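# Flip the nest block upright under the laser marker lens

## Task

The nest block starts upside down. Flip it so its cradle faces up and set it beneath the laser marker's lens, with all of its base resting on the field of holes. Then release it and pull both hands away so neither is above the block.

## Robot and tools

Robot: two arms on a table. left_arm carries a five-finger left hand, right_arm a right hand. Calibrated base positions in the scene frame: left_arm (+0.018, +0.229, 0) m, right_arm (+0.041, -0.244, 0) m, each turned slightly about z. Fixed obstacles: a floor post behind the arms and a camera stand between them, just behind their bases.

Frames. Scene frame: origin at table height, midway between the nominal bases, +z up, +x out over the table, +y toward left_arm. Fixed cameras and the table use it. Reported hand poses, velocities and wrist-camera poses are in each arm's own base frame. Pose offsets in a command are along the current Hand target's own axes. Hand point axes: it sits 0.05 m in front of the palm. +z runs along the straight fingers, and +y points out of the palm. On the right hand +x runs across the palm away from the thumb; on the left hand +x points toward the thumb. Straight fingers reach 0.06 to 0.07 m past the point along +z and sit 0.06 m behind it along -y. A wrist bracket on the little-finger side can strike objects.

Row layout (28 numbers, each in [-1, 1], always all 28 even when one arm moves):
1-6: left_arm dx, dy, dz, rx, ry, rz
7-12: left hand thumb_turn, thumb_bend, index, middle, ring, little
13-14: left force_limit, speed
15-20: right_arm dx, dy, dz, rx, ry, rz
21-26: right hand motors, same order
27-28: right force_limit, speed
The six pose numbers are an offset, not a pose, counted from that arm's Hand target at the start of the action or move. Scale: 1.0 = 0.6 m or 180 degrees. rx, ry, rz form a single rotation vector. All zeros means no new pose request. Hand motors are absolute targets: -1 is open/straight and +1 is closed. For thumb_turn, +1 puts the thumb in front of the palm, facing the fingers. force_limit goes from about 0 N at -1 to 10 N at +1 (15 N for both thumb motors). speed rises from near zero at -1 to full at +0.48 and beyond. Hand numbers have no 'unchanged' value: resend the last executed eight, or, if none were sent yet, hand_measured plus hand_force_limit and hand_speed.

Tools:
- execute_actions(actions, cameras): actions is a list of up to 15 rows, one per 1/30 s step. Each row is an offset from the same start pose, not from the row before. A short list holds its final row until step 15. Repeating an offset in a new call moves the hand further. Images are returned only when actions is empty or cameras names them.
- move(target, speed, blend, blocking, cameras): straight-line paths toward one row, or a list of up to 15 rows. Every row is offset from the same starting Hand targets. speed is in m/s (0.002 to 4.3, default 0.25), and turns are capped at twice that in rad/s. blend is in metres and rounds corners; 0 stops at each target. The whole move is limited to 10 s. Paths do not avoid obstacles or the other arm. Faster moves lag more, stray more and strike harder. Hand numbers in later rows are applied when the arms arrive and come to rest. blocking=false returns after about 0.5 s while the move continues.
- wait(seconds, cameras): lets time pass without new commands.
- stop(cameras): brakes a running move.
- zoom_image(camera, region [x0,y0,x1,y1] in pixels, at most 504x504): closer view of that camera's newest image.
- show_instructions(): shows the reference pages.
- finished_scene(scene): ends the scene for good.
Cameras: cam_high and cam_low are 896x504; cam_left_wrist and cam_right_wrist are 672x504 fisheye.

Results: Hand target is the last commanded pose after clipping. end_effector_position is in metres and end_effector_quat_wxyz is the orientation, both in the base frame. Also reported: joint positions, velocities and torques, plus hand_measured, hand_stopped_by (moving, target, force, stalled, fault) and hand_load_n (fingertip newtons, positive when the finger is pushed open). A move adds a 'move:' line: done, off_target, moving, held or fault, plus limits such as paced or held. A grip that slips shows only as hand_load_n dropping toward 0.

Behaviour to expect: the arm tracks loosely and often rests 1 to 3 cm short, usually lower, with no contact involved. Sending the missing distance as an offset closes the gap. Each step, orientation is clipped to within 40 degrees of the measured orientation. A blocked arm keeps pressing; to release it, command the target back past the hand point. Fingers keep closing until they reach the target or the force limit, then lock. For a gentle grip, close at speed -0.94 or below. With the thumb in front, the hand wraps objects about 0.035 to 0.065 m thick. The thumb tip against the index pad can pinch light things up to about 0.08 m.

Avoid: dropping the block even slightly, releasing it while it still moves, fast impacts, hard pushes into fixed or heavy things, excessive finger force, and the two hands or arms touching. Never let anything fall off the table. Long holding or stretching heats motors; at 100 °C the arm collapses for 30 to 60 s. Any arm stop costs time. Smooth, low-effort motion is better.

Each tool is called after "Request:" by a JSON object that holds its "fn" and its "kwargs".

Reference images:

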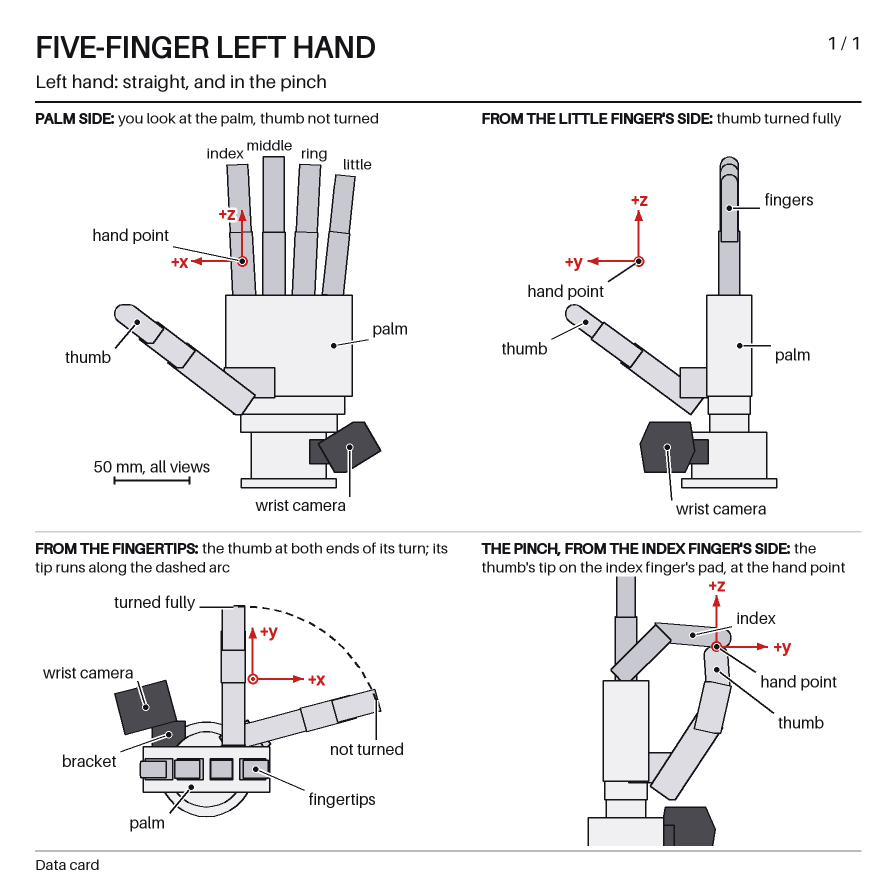

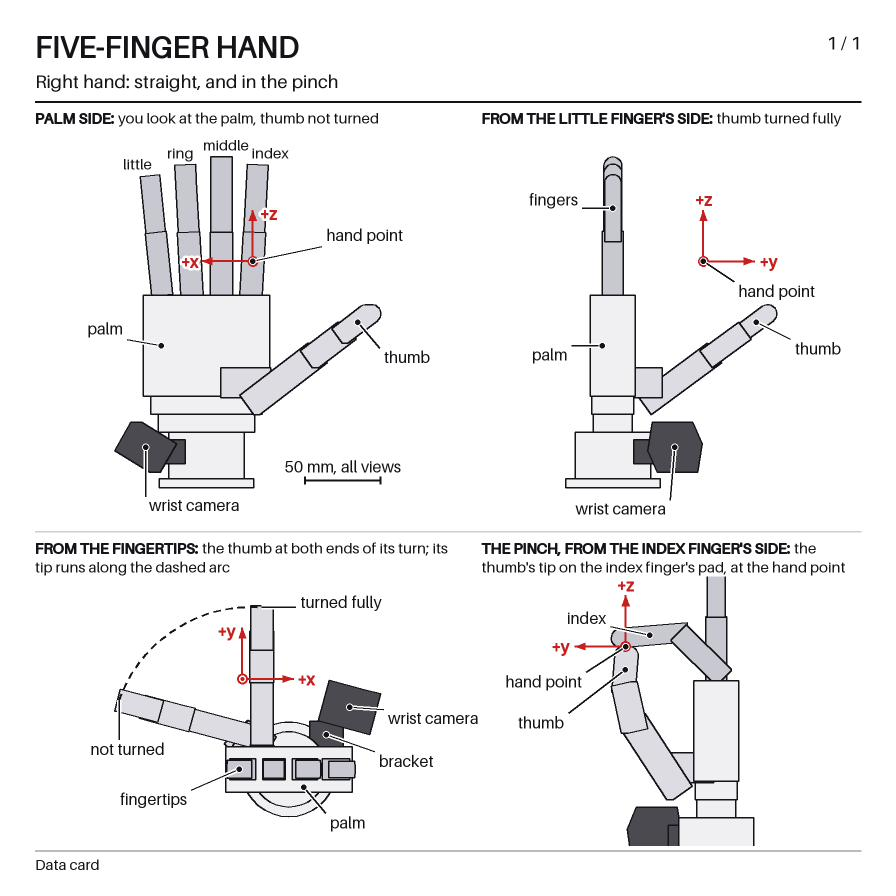

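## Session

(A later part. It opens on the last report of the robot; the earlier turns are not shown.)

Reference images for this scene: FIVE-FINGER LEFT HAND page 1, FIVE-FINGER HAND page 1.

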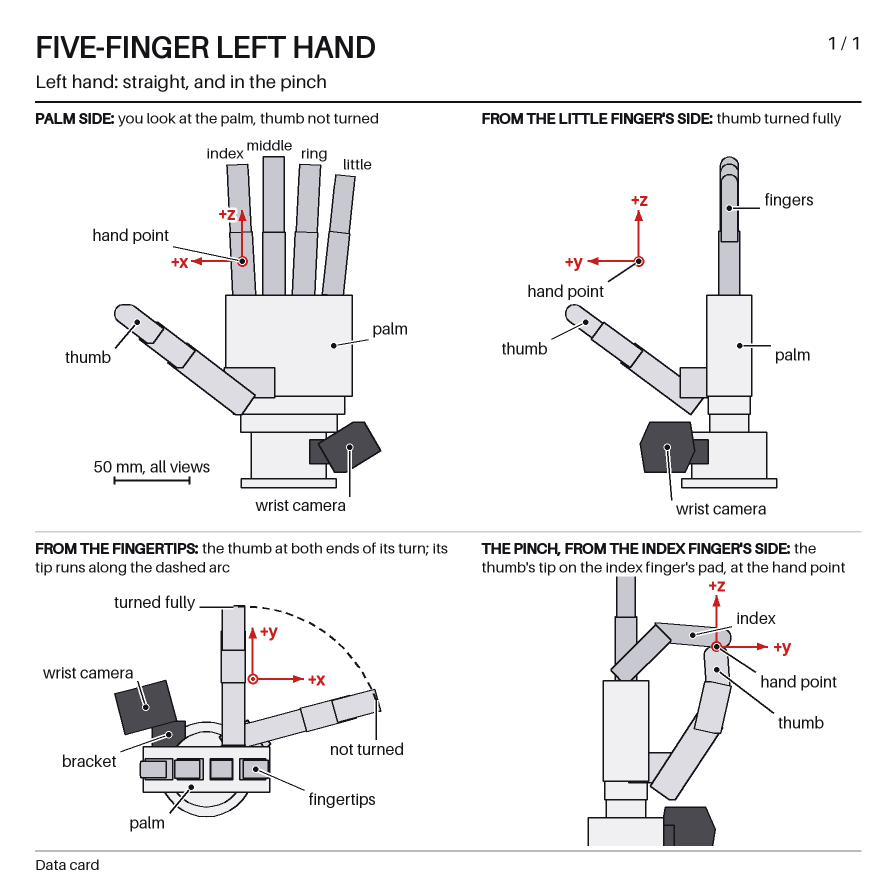

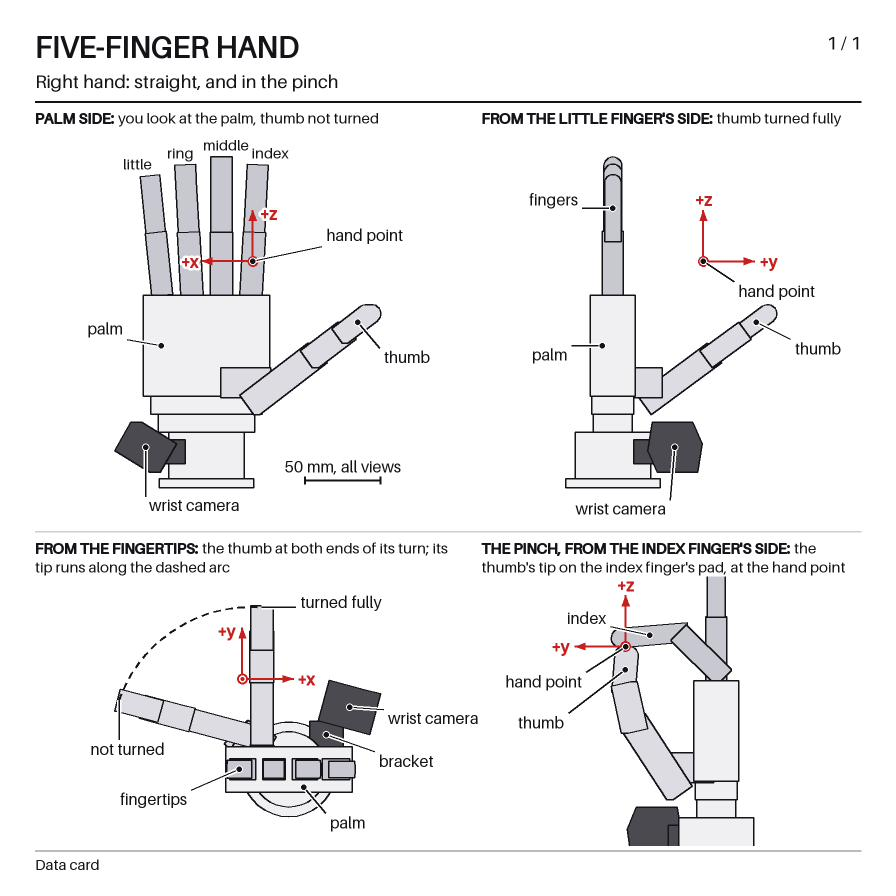

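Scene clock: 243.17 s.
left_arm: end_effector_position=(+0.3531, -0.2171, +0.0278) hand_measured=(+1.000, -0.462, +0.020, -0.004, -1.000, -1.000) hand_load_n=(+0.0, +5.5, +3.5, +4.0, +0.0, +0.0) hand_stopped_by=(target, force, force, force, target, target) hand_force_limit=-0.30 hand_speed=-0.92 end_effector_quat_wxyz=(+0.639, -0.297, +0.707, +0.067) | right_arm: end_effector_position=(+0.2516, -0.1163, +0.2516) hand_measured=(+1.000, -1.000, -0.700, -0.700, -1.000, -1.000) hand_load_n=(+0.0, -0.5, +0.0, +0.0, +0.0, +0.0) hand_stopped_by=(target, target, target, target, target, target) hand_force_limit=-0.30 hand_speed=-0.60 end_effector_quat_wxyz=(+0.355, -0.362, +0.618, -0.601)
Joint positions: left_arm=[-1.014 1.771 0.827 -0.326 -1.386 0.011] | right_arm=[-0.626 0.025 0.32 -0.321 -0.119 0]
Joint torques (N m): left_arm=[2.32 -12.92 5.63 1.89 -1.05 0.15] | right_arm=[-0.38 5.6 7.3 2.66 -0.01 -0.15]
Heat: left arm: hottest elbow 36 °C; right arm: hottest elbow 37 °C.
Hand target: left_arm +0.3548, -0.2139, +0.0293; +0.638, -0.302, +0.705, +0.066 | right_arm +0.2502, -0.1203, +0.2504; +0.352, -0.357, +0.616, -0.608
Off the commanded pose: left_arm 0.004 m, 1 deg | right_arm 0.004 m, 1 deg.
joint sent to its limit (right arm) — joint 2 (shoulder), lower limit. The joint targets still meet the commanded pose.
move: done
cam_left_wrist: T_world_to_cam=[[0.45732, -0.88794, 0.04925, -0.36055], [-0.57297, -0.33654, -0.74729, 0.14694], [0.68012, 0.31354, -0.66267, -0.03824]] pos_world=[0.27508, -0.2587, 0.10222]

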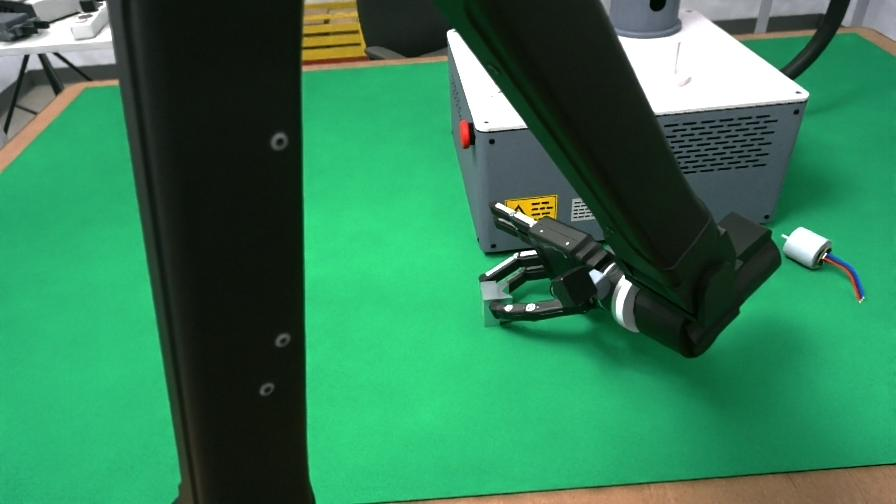

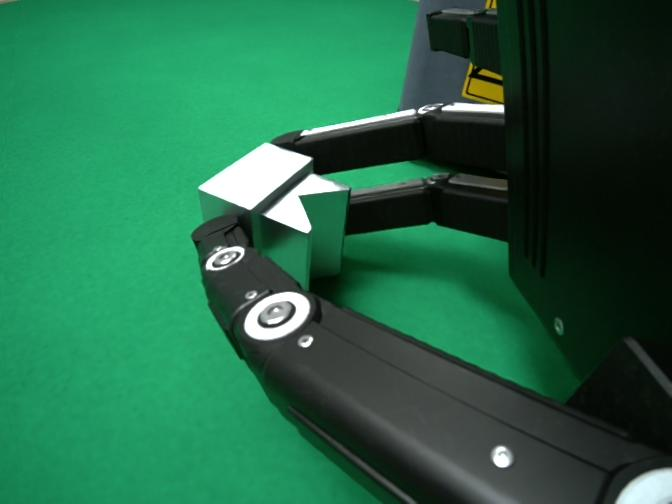

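Request:
{"fn": "move", "kwargs": {"target": [[-0.1566,-0.0487,-0.0294,0,0,0,1,0.1,0.1,0.1,-1,-1,-0.3,-0.92,0,0,0,0,0,0,1,-1,-0.7,-0.7,-1,-1,-0.3,-0.6],[-0.3707,-0.3137,-0.0622,0.0063,0.2478,-0.4314,1,0.1,0.1,0.1,-1,-1,-0.3,-0.92,0,0,0,0,0,0,1,-1,-0.7,-0.7,-1,-1,-0.3,-0.6]], "speed": [0.1,0.2], "blend": [0.03,0], "cameras": ["cam_low","cam_left_wrist","cam_high"]}}

Scene clock: 260.13 s.
left_arm: end_effector_position=(+0.4001, -0.2983, +0.2529) hand_measured=(+1.000, -0.462, +0.020, -0.004, -1.000, -1.000) hand_load_n=(+0.0, +6.0, +3.5, +4.0, +0.0, +0.0) hand_stopped_by=(target, force, force, force, target, target) hand_force_limit=-0.30 hand_speed=-0.92 end_effector_quat_wxyz=(-0.249, +0.664, -0.571, +0.413) | right_arm: end_effector_position=(+0.2516, -0.1163, +0.2516) hand_measured=(+1.000, -1.000, -0.700, -0.700, -1.000, -1.000) hand_load_n=(+0.0, +0.0, +0.0, +0.0, -0.5, +0.0) hand_stopped_by=(target, target, target, target, target, target) hand_force_limit=-0.30 hand_speed=-0.60 end_effector_quat_wxyz=(+0.355, -0.362, +0.618, -0.601)
Joint positions: left_arm=[-0.697 1.118 0.96 -0.474 -0.442 -0.622] | right_arm=[-0.626 0.025 0.32 -0.321 -0.119 0]
Joint torques (N m): left_arm=[2.37 -8.64 15.65 3.73 -0.26 -0.18] | right_arm=[-0.32 5.48 7.31 2.66 -0.01 -0.15]
Heat: left arm: hottest elbow 36 °C; right arm: hottest elbow 37 °C.
Hand target: left_arm +0.4190, -0.3080, +0.2997; -0.249, +0.662, -0.541, +0.455 | right_arm +0.2502, -0.1203, +0.2504; +0.352, -0.357, +0.616, -0.608
Off the commanded pose: left_arm 0.052 m, 6 deg | right_arm 0.004 m, 1 deg.
joint sent to its limit (right arm) — joint 2 (shoulder), lower limit. The joint targets still meet the commanded pose.
move: off_target (left_arm)
cam_left_wrist: T_world_to_cam=[[0.50776, -0.01606, 0.86135, -0.43073], [-0.55601, -0.76982, 0.31341, -0.08941], [0.65805, -0.63806, -0.39982, -0.23704]] pos_world=[0.32498, -0.22699, 0.30426]
Images, in order (width x height): cam_high 896x504, cam_low 896x504, cam_left_wrist 672x504.

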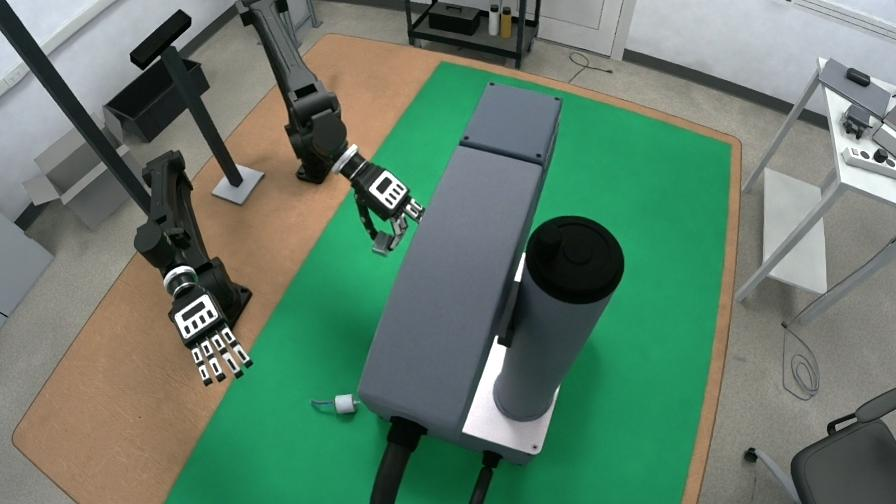

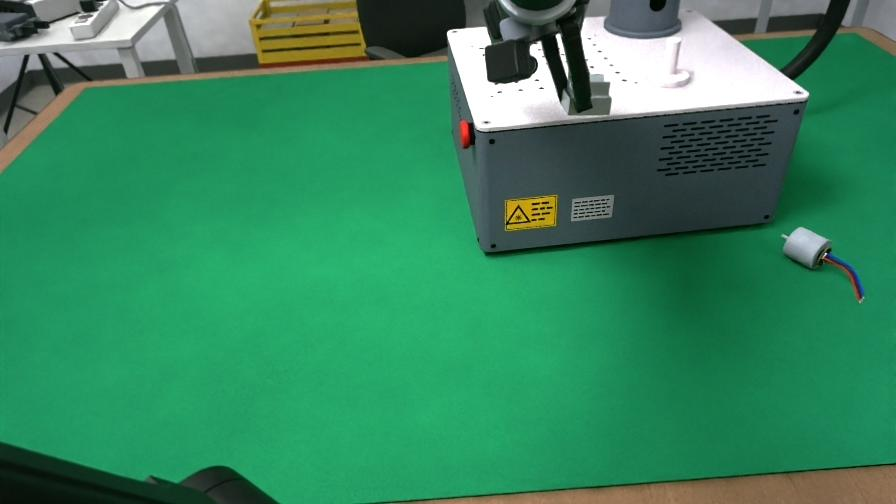

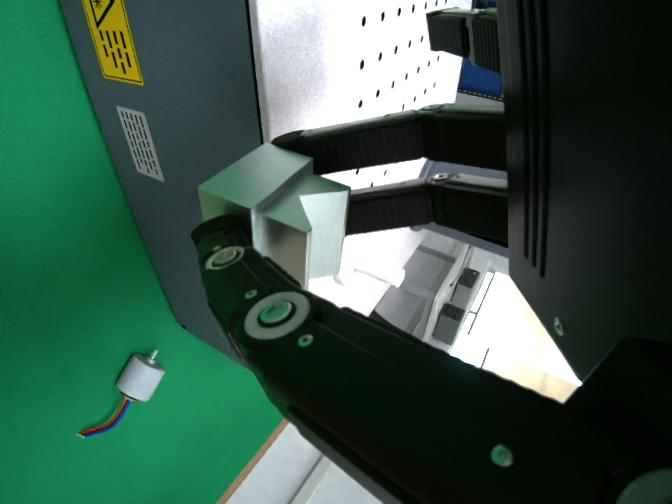

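Request:
{"fn": "move", "kwargs": {"target": [0.0585,-0.1997,0.2887,0,0,0,1,0.1,0.1,0.1,-1,-1,-0.3,-0.92,0,0,0,0,0,0,1,-1,-0.7,-0.7,-1,-1,-0.3,-0.6], "speed": 0.12, "cameras": ["cam_low","cam_left_wrist","cam_high"]}}

Scene clock: 265.23 s.
left_arm: end_effector_position=(+0.6125, -0.3324, +0.2925) hand_measured=(+1.000, -0.462, +0.020, -0.004, -1.000, -1.000) hand_load_n=(+0.0, +6.0, +3.0, +4.0, +0.0, +0.0) hand_stopped_by=(target, force, force, force, target, target) hand_force_limit=-0.30 hand_speed=-0.92 end_effector_quat_wxyz=(-0.242, +0.669, -0.554, +0.432) | right_arm: end_effector_position=(+0.2516, -0.1163, +0.2516) hand_measured=(+1.000, -1.000, -0.700, -0.700, -1.000, -1.000) hand_load_n=(+0.0, +0.0, +0.0, +0.0, +0.0, +0.0) hand_stopped_by=(target, target, target, target, target, target) hand_force_limit=-0.30 hand_speed=-0.60 end_effector_quat_wxyz=(+0.355, -0.362, +0.618, -0.601)
Joint positions: left_arm=[-0.49 1.601 1.502 -0.457 -0.265 -0.531] | right_arm=[-0.626 0.025 0.32 -0.321 -0.119 0]
Joint torques (N m): left_arm=[1.32 -14.74 16.29 2.4 -0.15 0.1] | right_arm=[-0.5 5.6 7.31 2.65 -0.02 -0.16]
Heat: left arm: hottest elbow 37 °C; right arm: hottest elbow 37 °C.
Hand target: left_arm +0.6289, -0.3345, +0.3302; -0.249, +0.662, -0.541, +0.455 | right_arm +0.2502, -0.1203, +0.2504; +0.352, -0.357, +0.616, -0.608
Off the commanded pose: left_arm 0.041 m, 3 deg | right_arm 0.004 m, 1 deg.
joint sent to its limit (right arm) — joint 2 (shoulder), lower limit. The joint targets still meet the commanded pose.
move: off_target (left_arm)
cam_left_wrist: T_world_to_cam=[[0.48967, 0.03175, 0.87133, -0.54916], [-0.55329, -0.76103, 0.33867, -0.01618], [0.67386, -0.64794, -0.35509, -0.40878]] pos_world=[0.53542, -0.25973, 0.33883]
Images, in order (width x height): cam_high 896x504, cam_low 896x504, cam_left_wrist 672x504.

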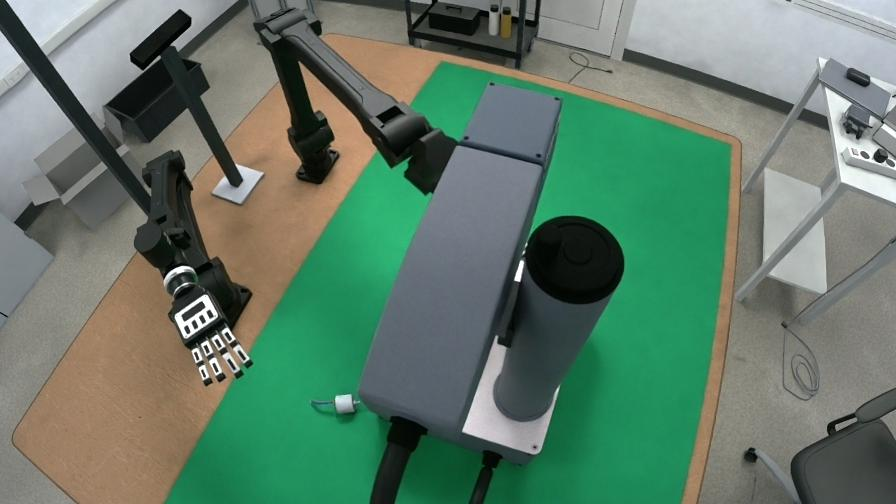

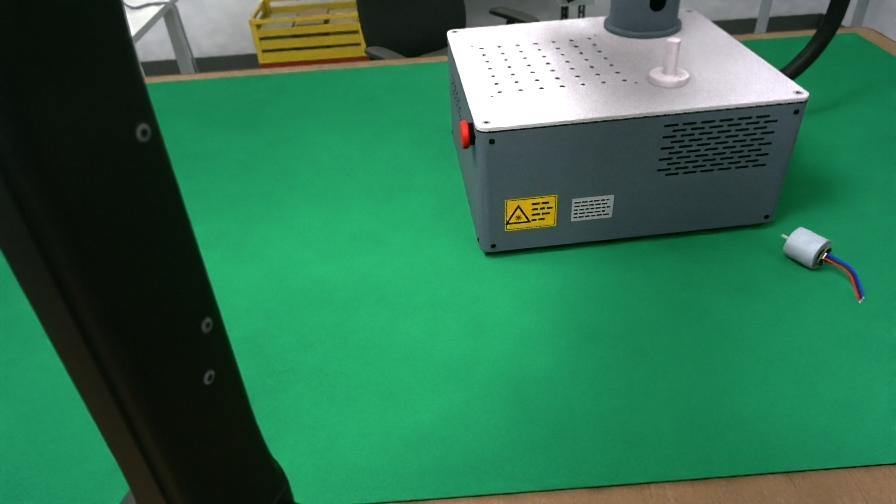

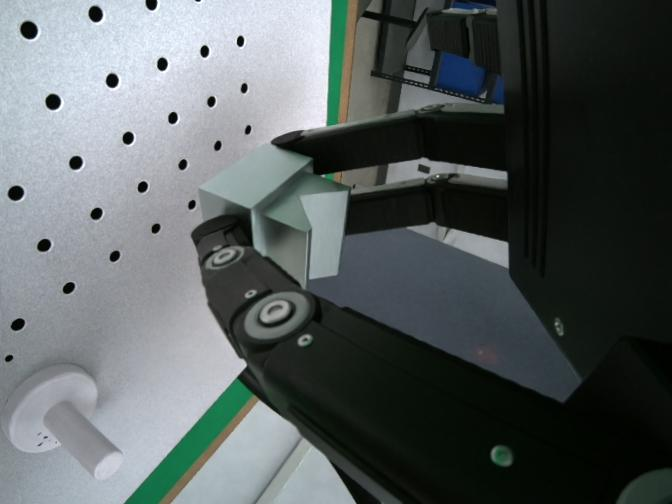

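Request:
{"fn": "move", "kwargs": {"target": [-0.0822,0.071,0.0668,0.0152,0.0087,-0.0045,1,0.1,0.1,0.1,-1,-1,-0.3,-0.92,0,0,0,0,0,0,1,-1,-0.7,-0.7,-1,-1,-0.3,-0.6], "speed": 0.08, "cameras": ["cam_low","cam_left_wrist"]}}

Scene clock: 275.10 s.
left_arm: end_effector_position=(+0.6359, -0.3112, +0.2540) hand_measured=(+1.000, -0.462, +0.020, -0.004, -1.000, -1.000) hand_load_n=(+0.0, +6.0, +3.0, +4.0, +0.0, +0.0) hand_stopped_by=(target, force, force, force, target, target) hand_force_limit=-0.30 hand_speed=-0.92 end_effector_quat_wxyz=(-0.248, +0.657, -0.535, +0.469) | right_arm: end_effector_position=(+0.2516, -0.1163, +0.2516) hand_measured=(+1.000, -1.000, -0.700, -0.700, -1.000, -1.000) hand_load_n=(+0.0, +0.0, +0.0, +0.0, +0.0, +0.0) hand_stopped_by=(target, target, target, target, target, target) hand_force_limit=-0.30 hand_speed=-0.60 end_effector_quat_wxyz=(+0.355, -0.362, +0.618, -0.601)
Joint positions: left_arm=[-0.435 1.619 1.369 -0.213 -0.214 -0.506] | right_arm=[-0.626 0.025 0.32 -0.321 -0.119 0]
Joint torques (N m): left_arm=[2.14 -15.33 10.71 4.03 -0.05 0.09] | right_arm=[-0.44 5.42 7.31 2.61 -0.02 -0.15]
Heat: left arm: hottest elbow 37 °C; right arm: hottest elbow 37 °C.
Hand target: left_arm +0.6429, -0.3069, +0.2600; -0.254, +0.654, -0.528, +0.479 | right_arm +0.2502, -0.1203, +0.2504; +0.352, -0.357, +0.616, -0.608
Off the commanded pose: left_arm 0.010 m, 2 deg | right_arm 0.004 m, 1 deg.
joint sent to its limit (right arm) — joint 2 (shoulder), lower limit. The joint targets still meet the commanded pose.
move: done
cam_left_wrist: T_world_to_cam=[[0.4219, 0.06859, 0.90404, -0.48142], [-0.5797, -0.74626, 0.32716, 0.05035], [0.6971, -0.66211, -0.27509, -0.46408]] pos_world=[0.5558, -0.23667, 0.29109]

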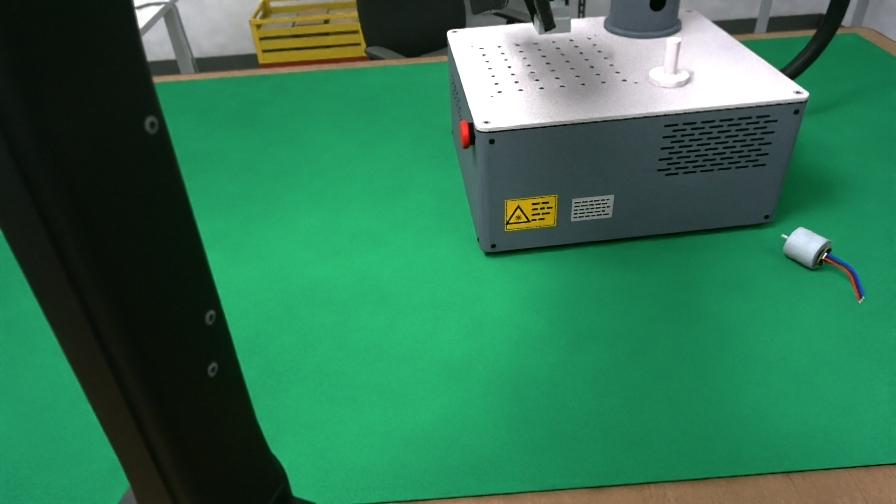

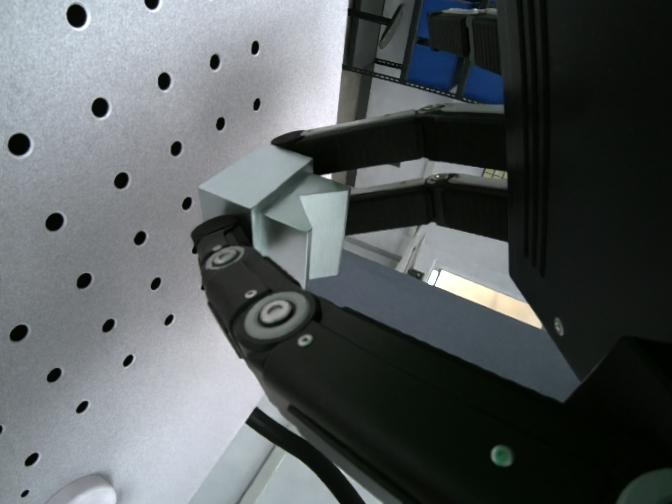

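Request:
{"fn": "move", "kwargs": {"target": [-0.0263,0.0463,0.0005,-0.0075,-0.005,0.0037,1,0.1,0.1,0.1,-1,-1,-0.3,-0.92,0,0,0,0,0,0,1,-1,-0.7,-0.7,-1,-1,-0.3,-0.6], "speed": 0.06, "cameras": ["cam_low","cam_left_wrist"]}}

Request:
{"fn": "zoom_image", "kwargs": {"camera": "cam_low", "region": [440, 0, 720, 140]}}

Scene clock: 280.77 s.
left_arm: end_effector_position=(+0.6246, -0.3057, +0.2218) hand_measured=(+1.000, -0.462, +0.020, -0.004, -1.000, -1.000) hand_load_n=(+0.0, +6.0, +3.0, +4.0, +0.0, +0.0) hand_stopped_by=(target, force, force, force, target, target) hand_force_limit=-0.30 hand_speed=-0.92 end_effector_quat_wxyz=(-0.246, +0.661, -0.544, +0.455) | right_arm: end_effector_position=(+0.2516, -0.1163, +0.2516) hand_measured=(+1.000, -1.000, -0.700, -0.700, -1.000, -1.000) hand_load_n=(+0.0, +0.0, +0.0, +0.0, +0.0, +0.0) hand_stopped_by=(target, target, target, target, target, target) hand_force_limit=-0.30 hand_speed=-0.60 end_effector_quat_wxyz=(+0.355, -0.362, +0.618, -0.601)
Joint positions: left_arm=[-0.435 1.619 1.302 -0.18 -0.214 -0.501] | right_arm=[-0.626 0.025 0.32 -0.321 -0.119 0]
Joint torques (N m): left_arm=[2.26 -15.44 10.45 3.97 -0.19 0.06] | right_arm=[-0.44 5.6 7.28 2.63 -0.01 -0.15]
Heat: left arm: hottest elbow 37 °C; right arm: hottest elbow 37 °C.
Hand target: left_arm +0.6310, -0.3009, +0.2311; -0.253, +0.657, -0.536, +0.466 | right_arm +0.2502, -0.1203, +0.2504; +0.352, -0.357, +0.616, -0.608
Off the commanded pose: left_arm 0.012 m, 2 deg | right_arm 0.004 m, 1 deg.
joint sent to its limit (right arm) — joint 2 (shoulder), lower limit. The joint targets still meet the commanded pose.
move: off_target (left_arm)
cam_left_wrist: T_world_to_cam=[[0.44831, 0.05075, 0.89243, -0.46734], [-0.57189, -0.75103, 0.32999, 0.05142], [0.68699, -0.65832, -0.30767, -0.44663]] pos_world=[0.54575, -0.23169, 0.26269]

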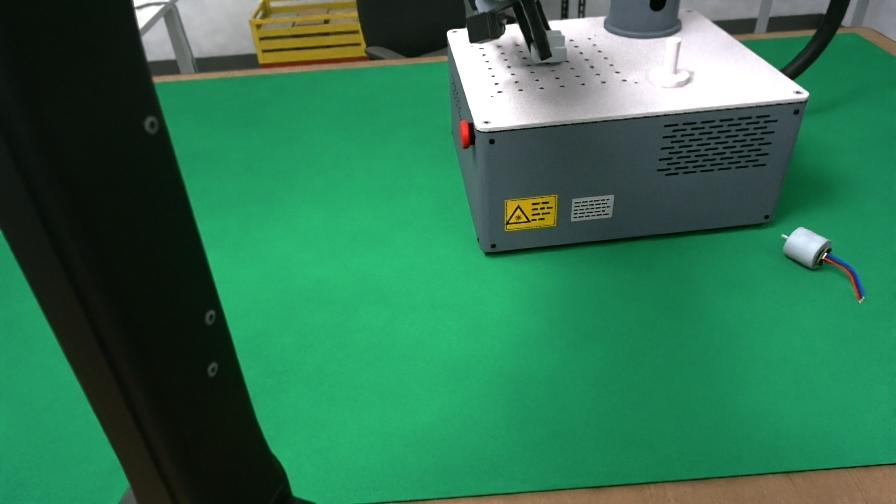

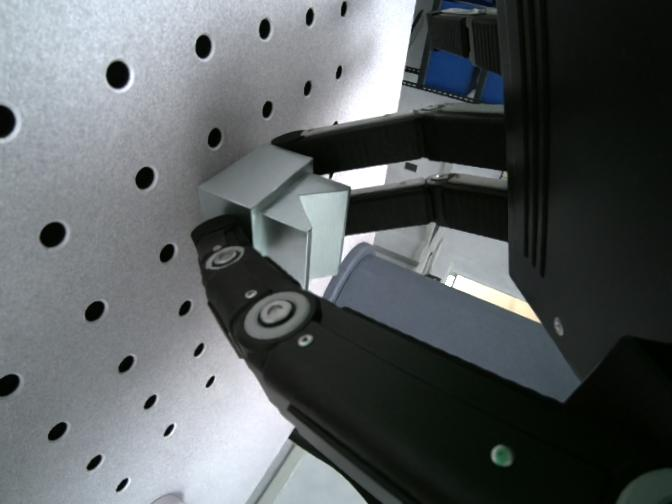

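Scaled by 1.800 from the camera's image (finer frame: 1280x720).

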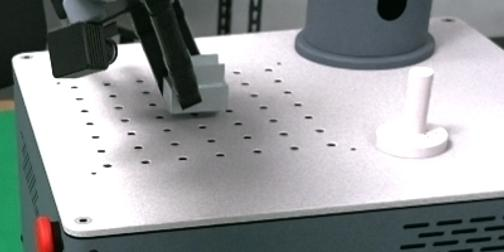

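Request:
{"fn": "move", "kwargs": {"target": [-0.0057,0.0139,0.0073,0,0,0,1,0.1,0.1,0.1,-1,-1,-0.3,-0.92,0,0,0,0,0,0,1,-1,-0.7,-0.7,-1,-1,-0.3,-0.6], "speed": 0.04, "cameras": ["cam_low","cam_left_wrist"]}}

Request:
{"fn": "zoom_image", "kwargs": {"camera": "cam_low", "region": [510, 10, 600, 90]}}

Request:
{"fn": "zoom_image", "kwargs": {"camera": "cam_left_wrist", "region": [100, 100, 400, 360]}}

Scene clock: 283.87 s.
left_arm: end_effector_position=(+0.6239, -0.3054, +0.2175) hand_measured=(+1.000, -0.462, +0.020, -0.004, -1.000, -1.000) hand_load_n=(+0.0, +6.0, +3.0, +4.0, -0.5, +0.0) hand_stopped_by=(target, force, force, force, target, target) hand_force_limit=-0.30 hand_speed=-0.92 end_effector_quat_wxyz=(-0.247, +0.659, -0.542, +0.458) | right_arm: end_effector_position=(+0.2516, -0.1163, +0.2516) hand_measured=(+1.000, -1.000, -0.700, -0.700, -1.000, -1.000) hand_load_n=(+0.0, +0.0, +0.0, +0.0, +0.0, +0.0) hand_stopped_by=(target, target, target, target, target, target) hand_force_limit=-0.30 hand_speed=-0.60 end_effector_quat_wxyz=(+0.355, -0.362, +0.618, -0.601)
Joint positions: left_arm=[-0.435 1.619 1.285 -0.154 -0.214 -0.501] | right_arm=[-0.626 0.025 0.32 -0.321 -0.119 0]
Joint torques (N m): left_arm=[1.9 -14.33 10.32 4.03 -0.22 0.04] | right_arm=[-0.32 5.6 7.3 2.65 -0.02 -0.16]
Heat: left arm: hottest elbow 37 °C; right arm: hottest elbow 37 °C.
Hand target: left_arm +0.6310, -0.3009, +0.2211; -0.253, +0.657, -0.536, +0.466 | right_arm +0.2502, -0.1203, +0.2504; +0.352, -0.357, +0.616, -0.608
Off the commanded pose: left_arm 0.009 m, 1 deg | right_arm 0.004 m, 1 deg.
joint sent to its limit (right arm) — joint 2 (shoulder), lower limit. The joint targets still meet the commanded pose.
move: done
cam_left_wrist: T_world_to_cam=[[0.44152, 0.05395, 0.89563, -0.45872], [-0.5744, -0.74984, 0.32833, 0.0549], [0.68929, -0.65941, -0.30008, -0.45071]] pos_world=[0.54474, -0.23129, 0.25756]

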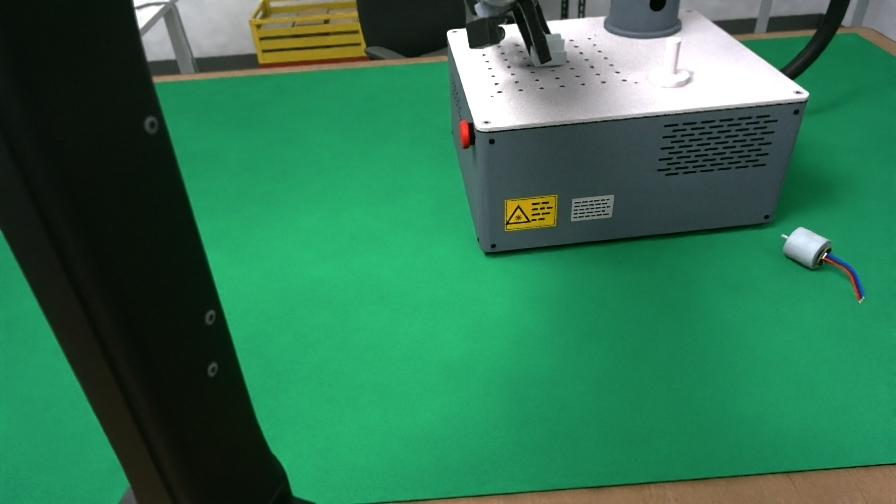

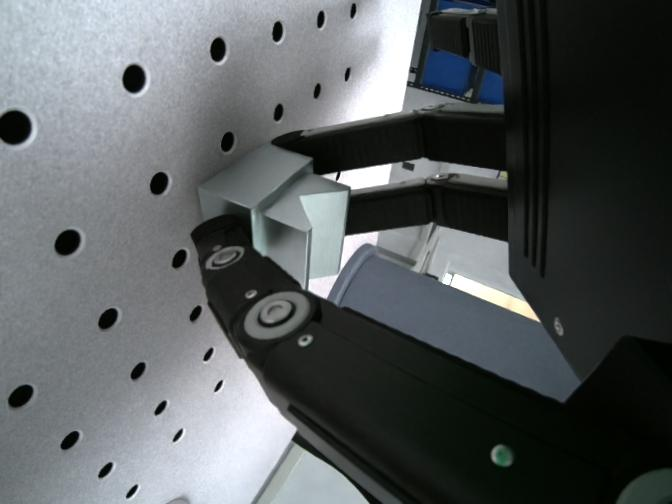

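Scaled by 5.600 from the camera's image (finer frame: 1280x720).

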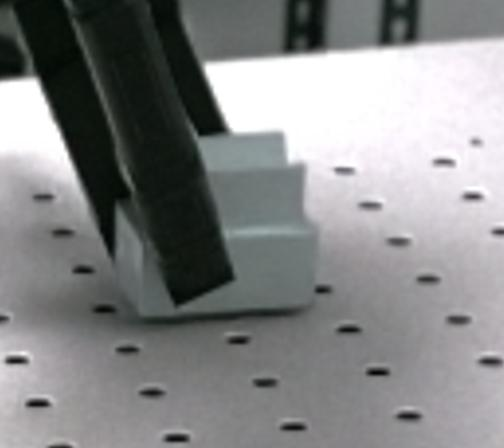

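Scaled by 1.680 from the camera's image (finer frame: 960x720).

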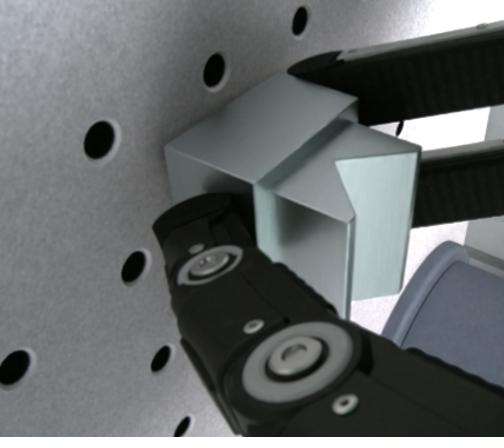

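Request:
{"fn": "move", "kwargs": {"target": [-0.0045,0.0111,0.0058,0,0,0,1,0.1,0.1,0.1,-1,-1,-0.3,-0.92,0,0,0,0,0,0,1,-1,-0.7,-0.7,-1,-1,-0.3,-0.6], "speed": 0.04, "cameras": ["cam_low","cam_left_wrist"]}}

Request:
{"fn": "zoom_image", "kwargs": {"camera": "cam_low", "region": [510, 10, 600, 90]}}

Scene clock: 285.27 s.
left_arm: end_effector_position=(+0.6249, -0.3059, +0.2149) hand_measured=(+1.000, -0.462, +0.020, -0.004, -1.000, -1.000) hand_load_n=(+0.0, +6.0, +3.0, +4.0, -0.5, +0.0) hand_stopped_by=(target, force, force, force, target, target) hand_force_limit=-0.30 hand_speed=-0.92 end_effector_quat_wxyz=(-0.248, +0.658, -0.540, +0.462) | right_arm: end_effector_position=(+0.2516, -0.1163, +0.2516) hand_measured=(+1.000, -1.000, -0.700, -0.700, -1.000, -1.000) hand_load_n=(+0.0, +0.0, -0.5, +0.0, +0.0, +0.0) hand_stopped_by=(target, target, target, target, target, target) hand_force_limit=-0.30 hand_speed=-0.60 end_effector_quat_wxyz=(+0.355, -0.362, +0.618, -0.601)
Joint positions: left_arm=[-0.435 1.622 1.276 -0.132 -0.214 -0.501] | right_arm=[-0.626 0.025 0.32 -0.321 -0.119 0]
Joint torques (N m): left_arm=[2.08 -14.21 9.98 3.79 -0.25 0.04] | right_arm=[-0.38 5.6 7.3 2.62 -0.01 -0.15]
Heat: left arm: hottest elbow 37 °C; right arm: hottest elbow 37 °C.
Hand target: left_arm +0.6311, -0.3010, +0.2131; -0.253, +0.657, -0.536, +0.466 | right_arm +0.2502, -0.1203, +0.2504; +0.352, -0.357, +0.616, -0.608
Off the commanded pose: left_arm 0.008 m, 1 deg | right_arm 0.004 m, 1 deg.
joint sent to its limit (right arm) — joint 2 (shoulder), lower limit. The joint targets still meet the commanded pose.
move: done
cam_left_wrist: T_world_to_cam=[[0.43373, 0.05751, 0.89921, -0.45159], [-0.57724, -0.74855, 0.3263, 0.05863], [0.69187, -0.66058, -0.29147, -0.45632]] pos_world=[0.54543, -0.23158, 0.25394]

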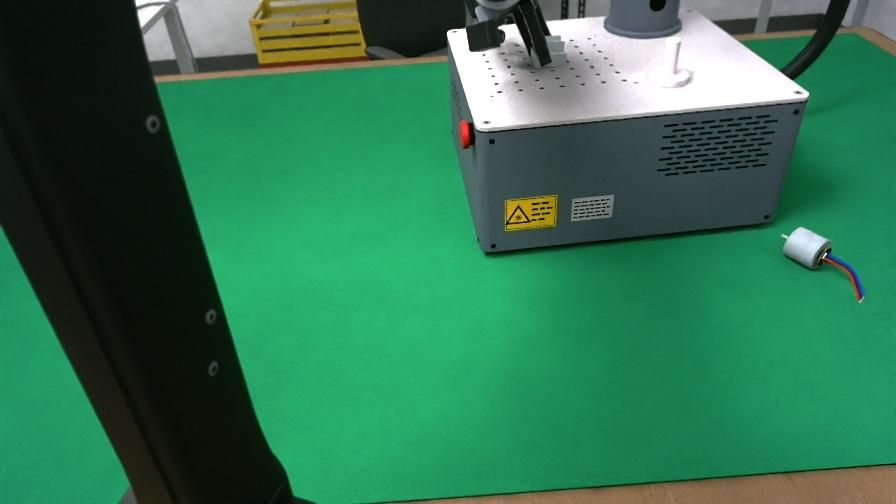

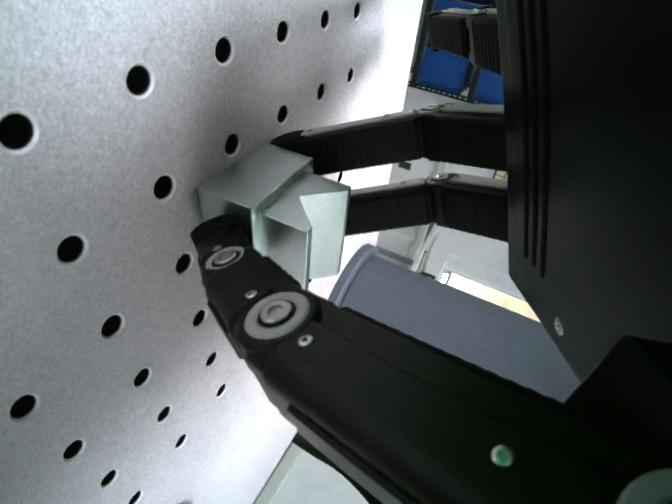

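Scaled by 5.600 from the camera's image (finer frame: 1280x720).

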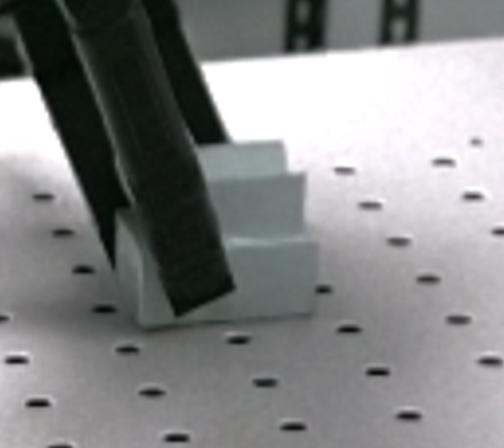

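Request:
{"fn": "move", "kwargs": {"target": [-0.0034,0.0083,0.0044,-0.001,-0.002,0.0015,1,0.1,0.1,0.1,-1,-1,-0.3,-0.92,0,0,0,0,0,0,1,-1,-0.7,-0.7,-1,-1,-0.3,-0.6], "speed": 0.04, "cameras": ["cam_low","cam_left_wrist"]}}

Request:
{"fn": "zoom_image", "kwargs": {"camera": "cam_low", "region": [510, 10, 600, 90]}}

Scene clock: 287.47 s.
left_arm: end_effector_position=(+0.6265, -0.3056, +0.2143) hand_measured=(+1.000, -0.462, +0.020, -0.004, -1.000, -1.000) hand_load_n=(+0.0, +5.5, +3.0, +3.5, +0.0, +0.0) hand_stopped_by=(target, force, force, force, target, target) hand_force_limit=-0.30 hand_speed=-0.92 end_effector_quat_wxyz=(-0.250, +0.658, -0.539, +0.463) | right_arm: end_effector_position=(+0.2516, -0.1163, +0.2516) hand_measured=(+1.000, -1.000, -0.700, -0.700, -1.000, -1.000) hand_load_n=(+0.0, +0.0, +0.0, +0.0, +0.0, +0.0) hand_stopped_by=(target, target, target, target, target, target) hand_force_limit=-0.30 hand_speed=-0.60 end_effector_quat_wxyz=(+0.355, -0.362, +0.618, -0.601)
Joint positions: left_arm=[-0.435 1.625 1.276 -0.125 -0.218 -0.5] | right_arm=[-0.626 0.025 0.32 -0.321 -0.119 0]
Joint torques (N m): left_arm=[1.85 -13.8 9.62 3.88 -0.28 0.11] | right_arm=[-0.32 5.6 7.28 2.63 -0.01 -0.15]
Heat: left arm: hottest elbow 38 °C; right arm: hottest elbow 38 °C.
Hand target: left_arm +0.6311, -0.3009, +0.2071; -0.255, +0.658, -0.537, +0.463 | right_arm +0.2502, -0.1203, +0.2504; +0.352, -0.357, +0.616, -0.608
Off the commanded pose: left_arm 0.010 m, 1 deg | right_arm 0.004 m, 1 deg.
joint sent to its limit (right arm) — joint 2 (shoulder), lower limit. The joint targets still meet the commanded pose.
move: done
cam_left_wrist: T_world_to_cam=[[0.42954, 0.05831, 0.90116, -0.44931], [-0.57612, -0.75076, 0.32319, 0.0592], [0.6954, -0.658, -0.28889, -0.45947]] pos_world=[0.54661, -0.23169, 0.25303]

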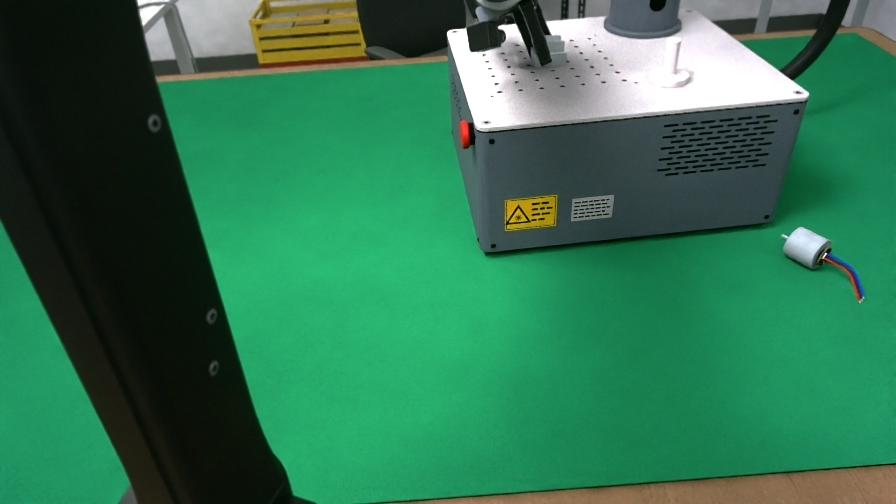

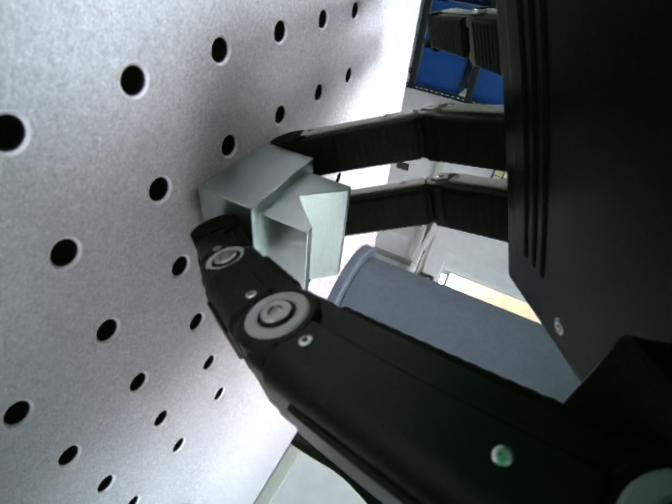

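Scaled by 5.600 from the camera's image (finer frame: 1280x720).

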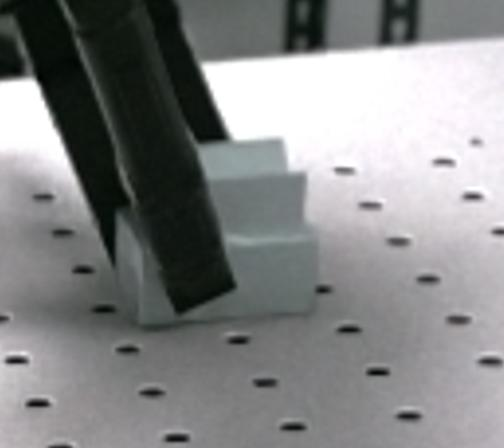

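Request:
{"fn": "move", "kwargs": {"target": [-0.0023,0.0056,0.0029,0,0,0,1,0.1,0.1,0.1,-1,-1,-0.3,-0.92,0,0,0,0,0,0,1,-1,-0.7,-0.7,-1,-1,-0.3,-0.6], "speed": 0.04, "cameras": ["cam_low"]}}

Request:
{"fn": "zoom_image", "kwargs": {"camera": "cam_low", "region": [510, 10, 600, 90]}}

Scene clock: 290.07 s.
left_arm: end_effector_position=(+0.6268, -0.3057, +0.2137) hand_measured=(+1.000, -0.462, +0.020, -0.004, -1.000, -1.000) hand_load_n=(+0.0, +6.0, +3.0, +3.5, +0.0, +0.0) hand_stopped_by=(target, force, force, force, target, target) hand_force_limit=-0.30 hand_speed=-0.92 end_effector_quat_wxyz=(-0.251, +0.657, -0.537, +0.466) | right_arm: end_effector_position=(+0.2516, -0.1163, +0.2516) hand_measured=(+1.000, -1.000, -0.700, -0.700, -1.000, -1.000) hand_load_n=(+0.0, +0.0, +0.0, +0.0, +0.0, +0.0) hand_stopped_by=(target, target, target, target, target, target) hand_force_limit=-0.30 hand_speed=-0.60 end_effector_quat_wxyz=(+0.355, -0.362, +0.618, -0.601)
Joint positions: left_arm=[-0.435 1.625 1.269 -0.111 -0.218 -0.5] | right_arm=[-0.626 0.025 0.32 -0.321 -0.119 0]
Joint torques (N m): left_arm=[1.73 -13.63 9.59 3.59 -0.24 0.08] | right_arm=[-0.44 5.6 7.31 2.63 -0.02 -0.15]
Heat: left arm: hottest elbow 38 °C; right arm: hottest elbow 38 °C.
Hand target: left_arm +0.6310, -0.3009, +0.2030; -0.255, +0.658, -0.537, +0.462 | right_arm +0.2502, -0.1203, +0.2504; +0.352, -0.357, +0.616, -0.608
Off the commanded pose: left_arm 0.012 m, 1 deg | right_arm 0.004 m, 1 deg.
joint sent to its limit (right arm) — joint 2 (shoulder), lower limit. The joint targets still meet the commanded pose.
move: off_target (left_arm)

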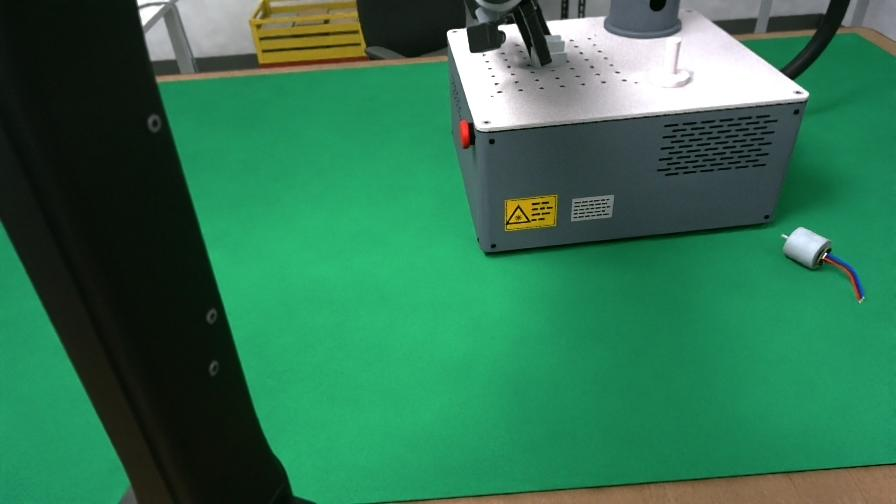

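Scaled by 5.600 from the camera's image (finer frame: 1280x720).

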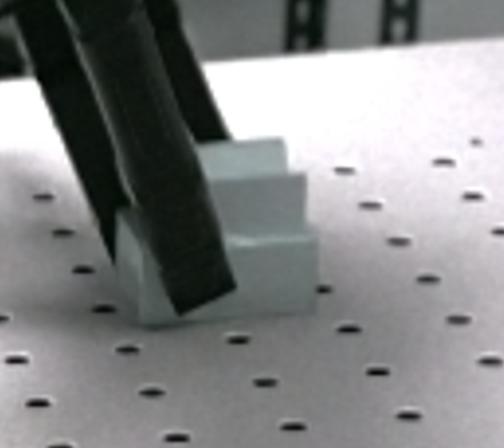

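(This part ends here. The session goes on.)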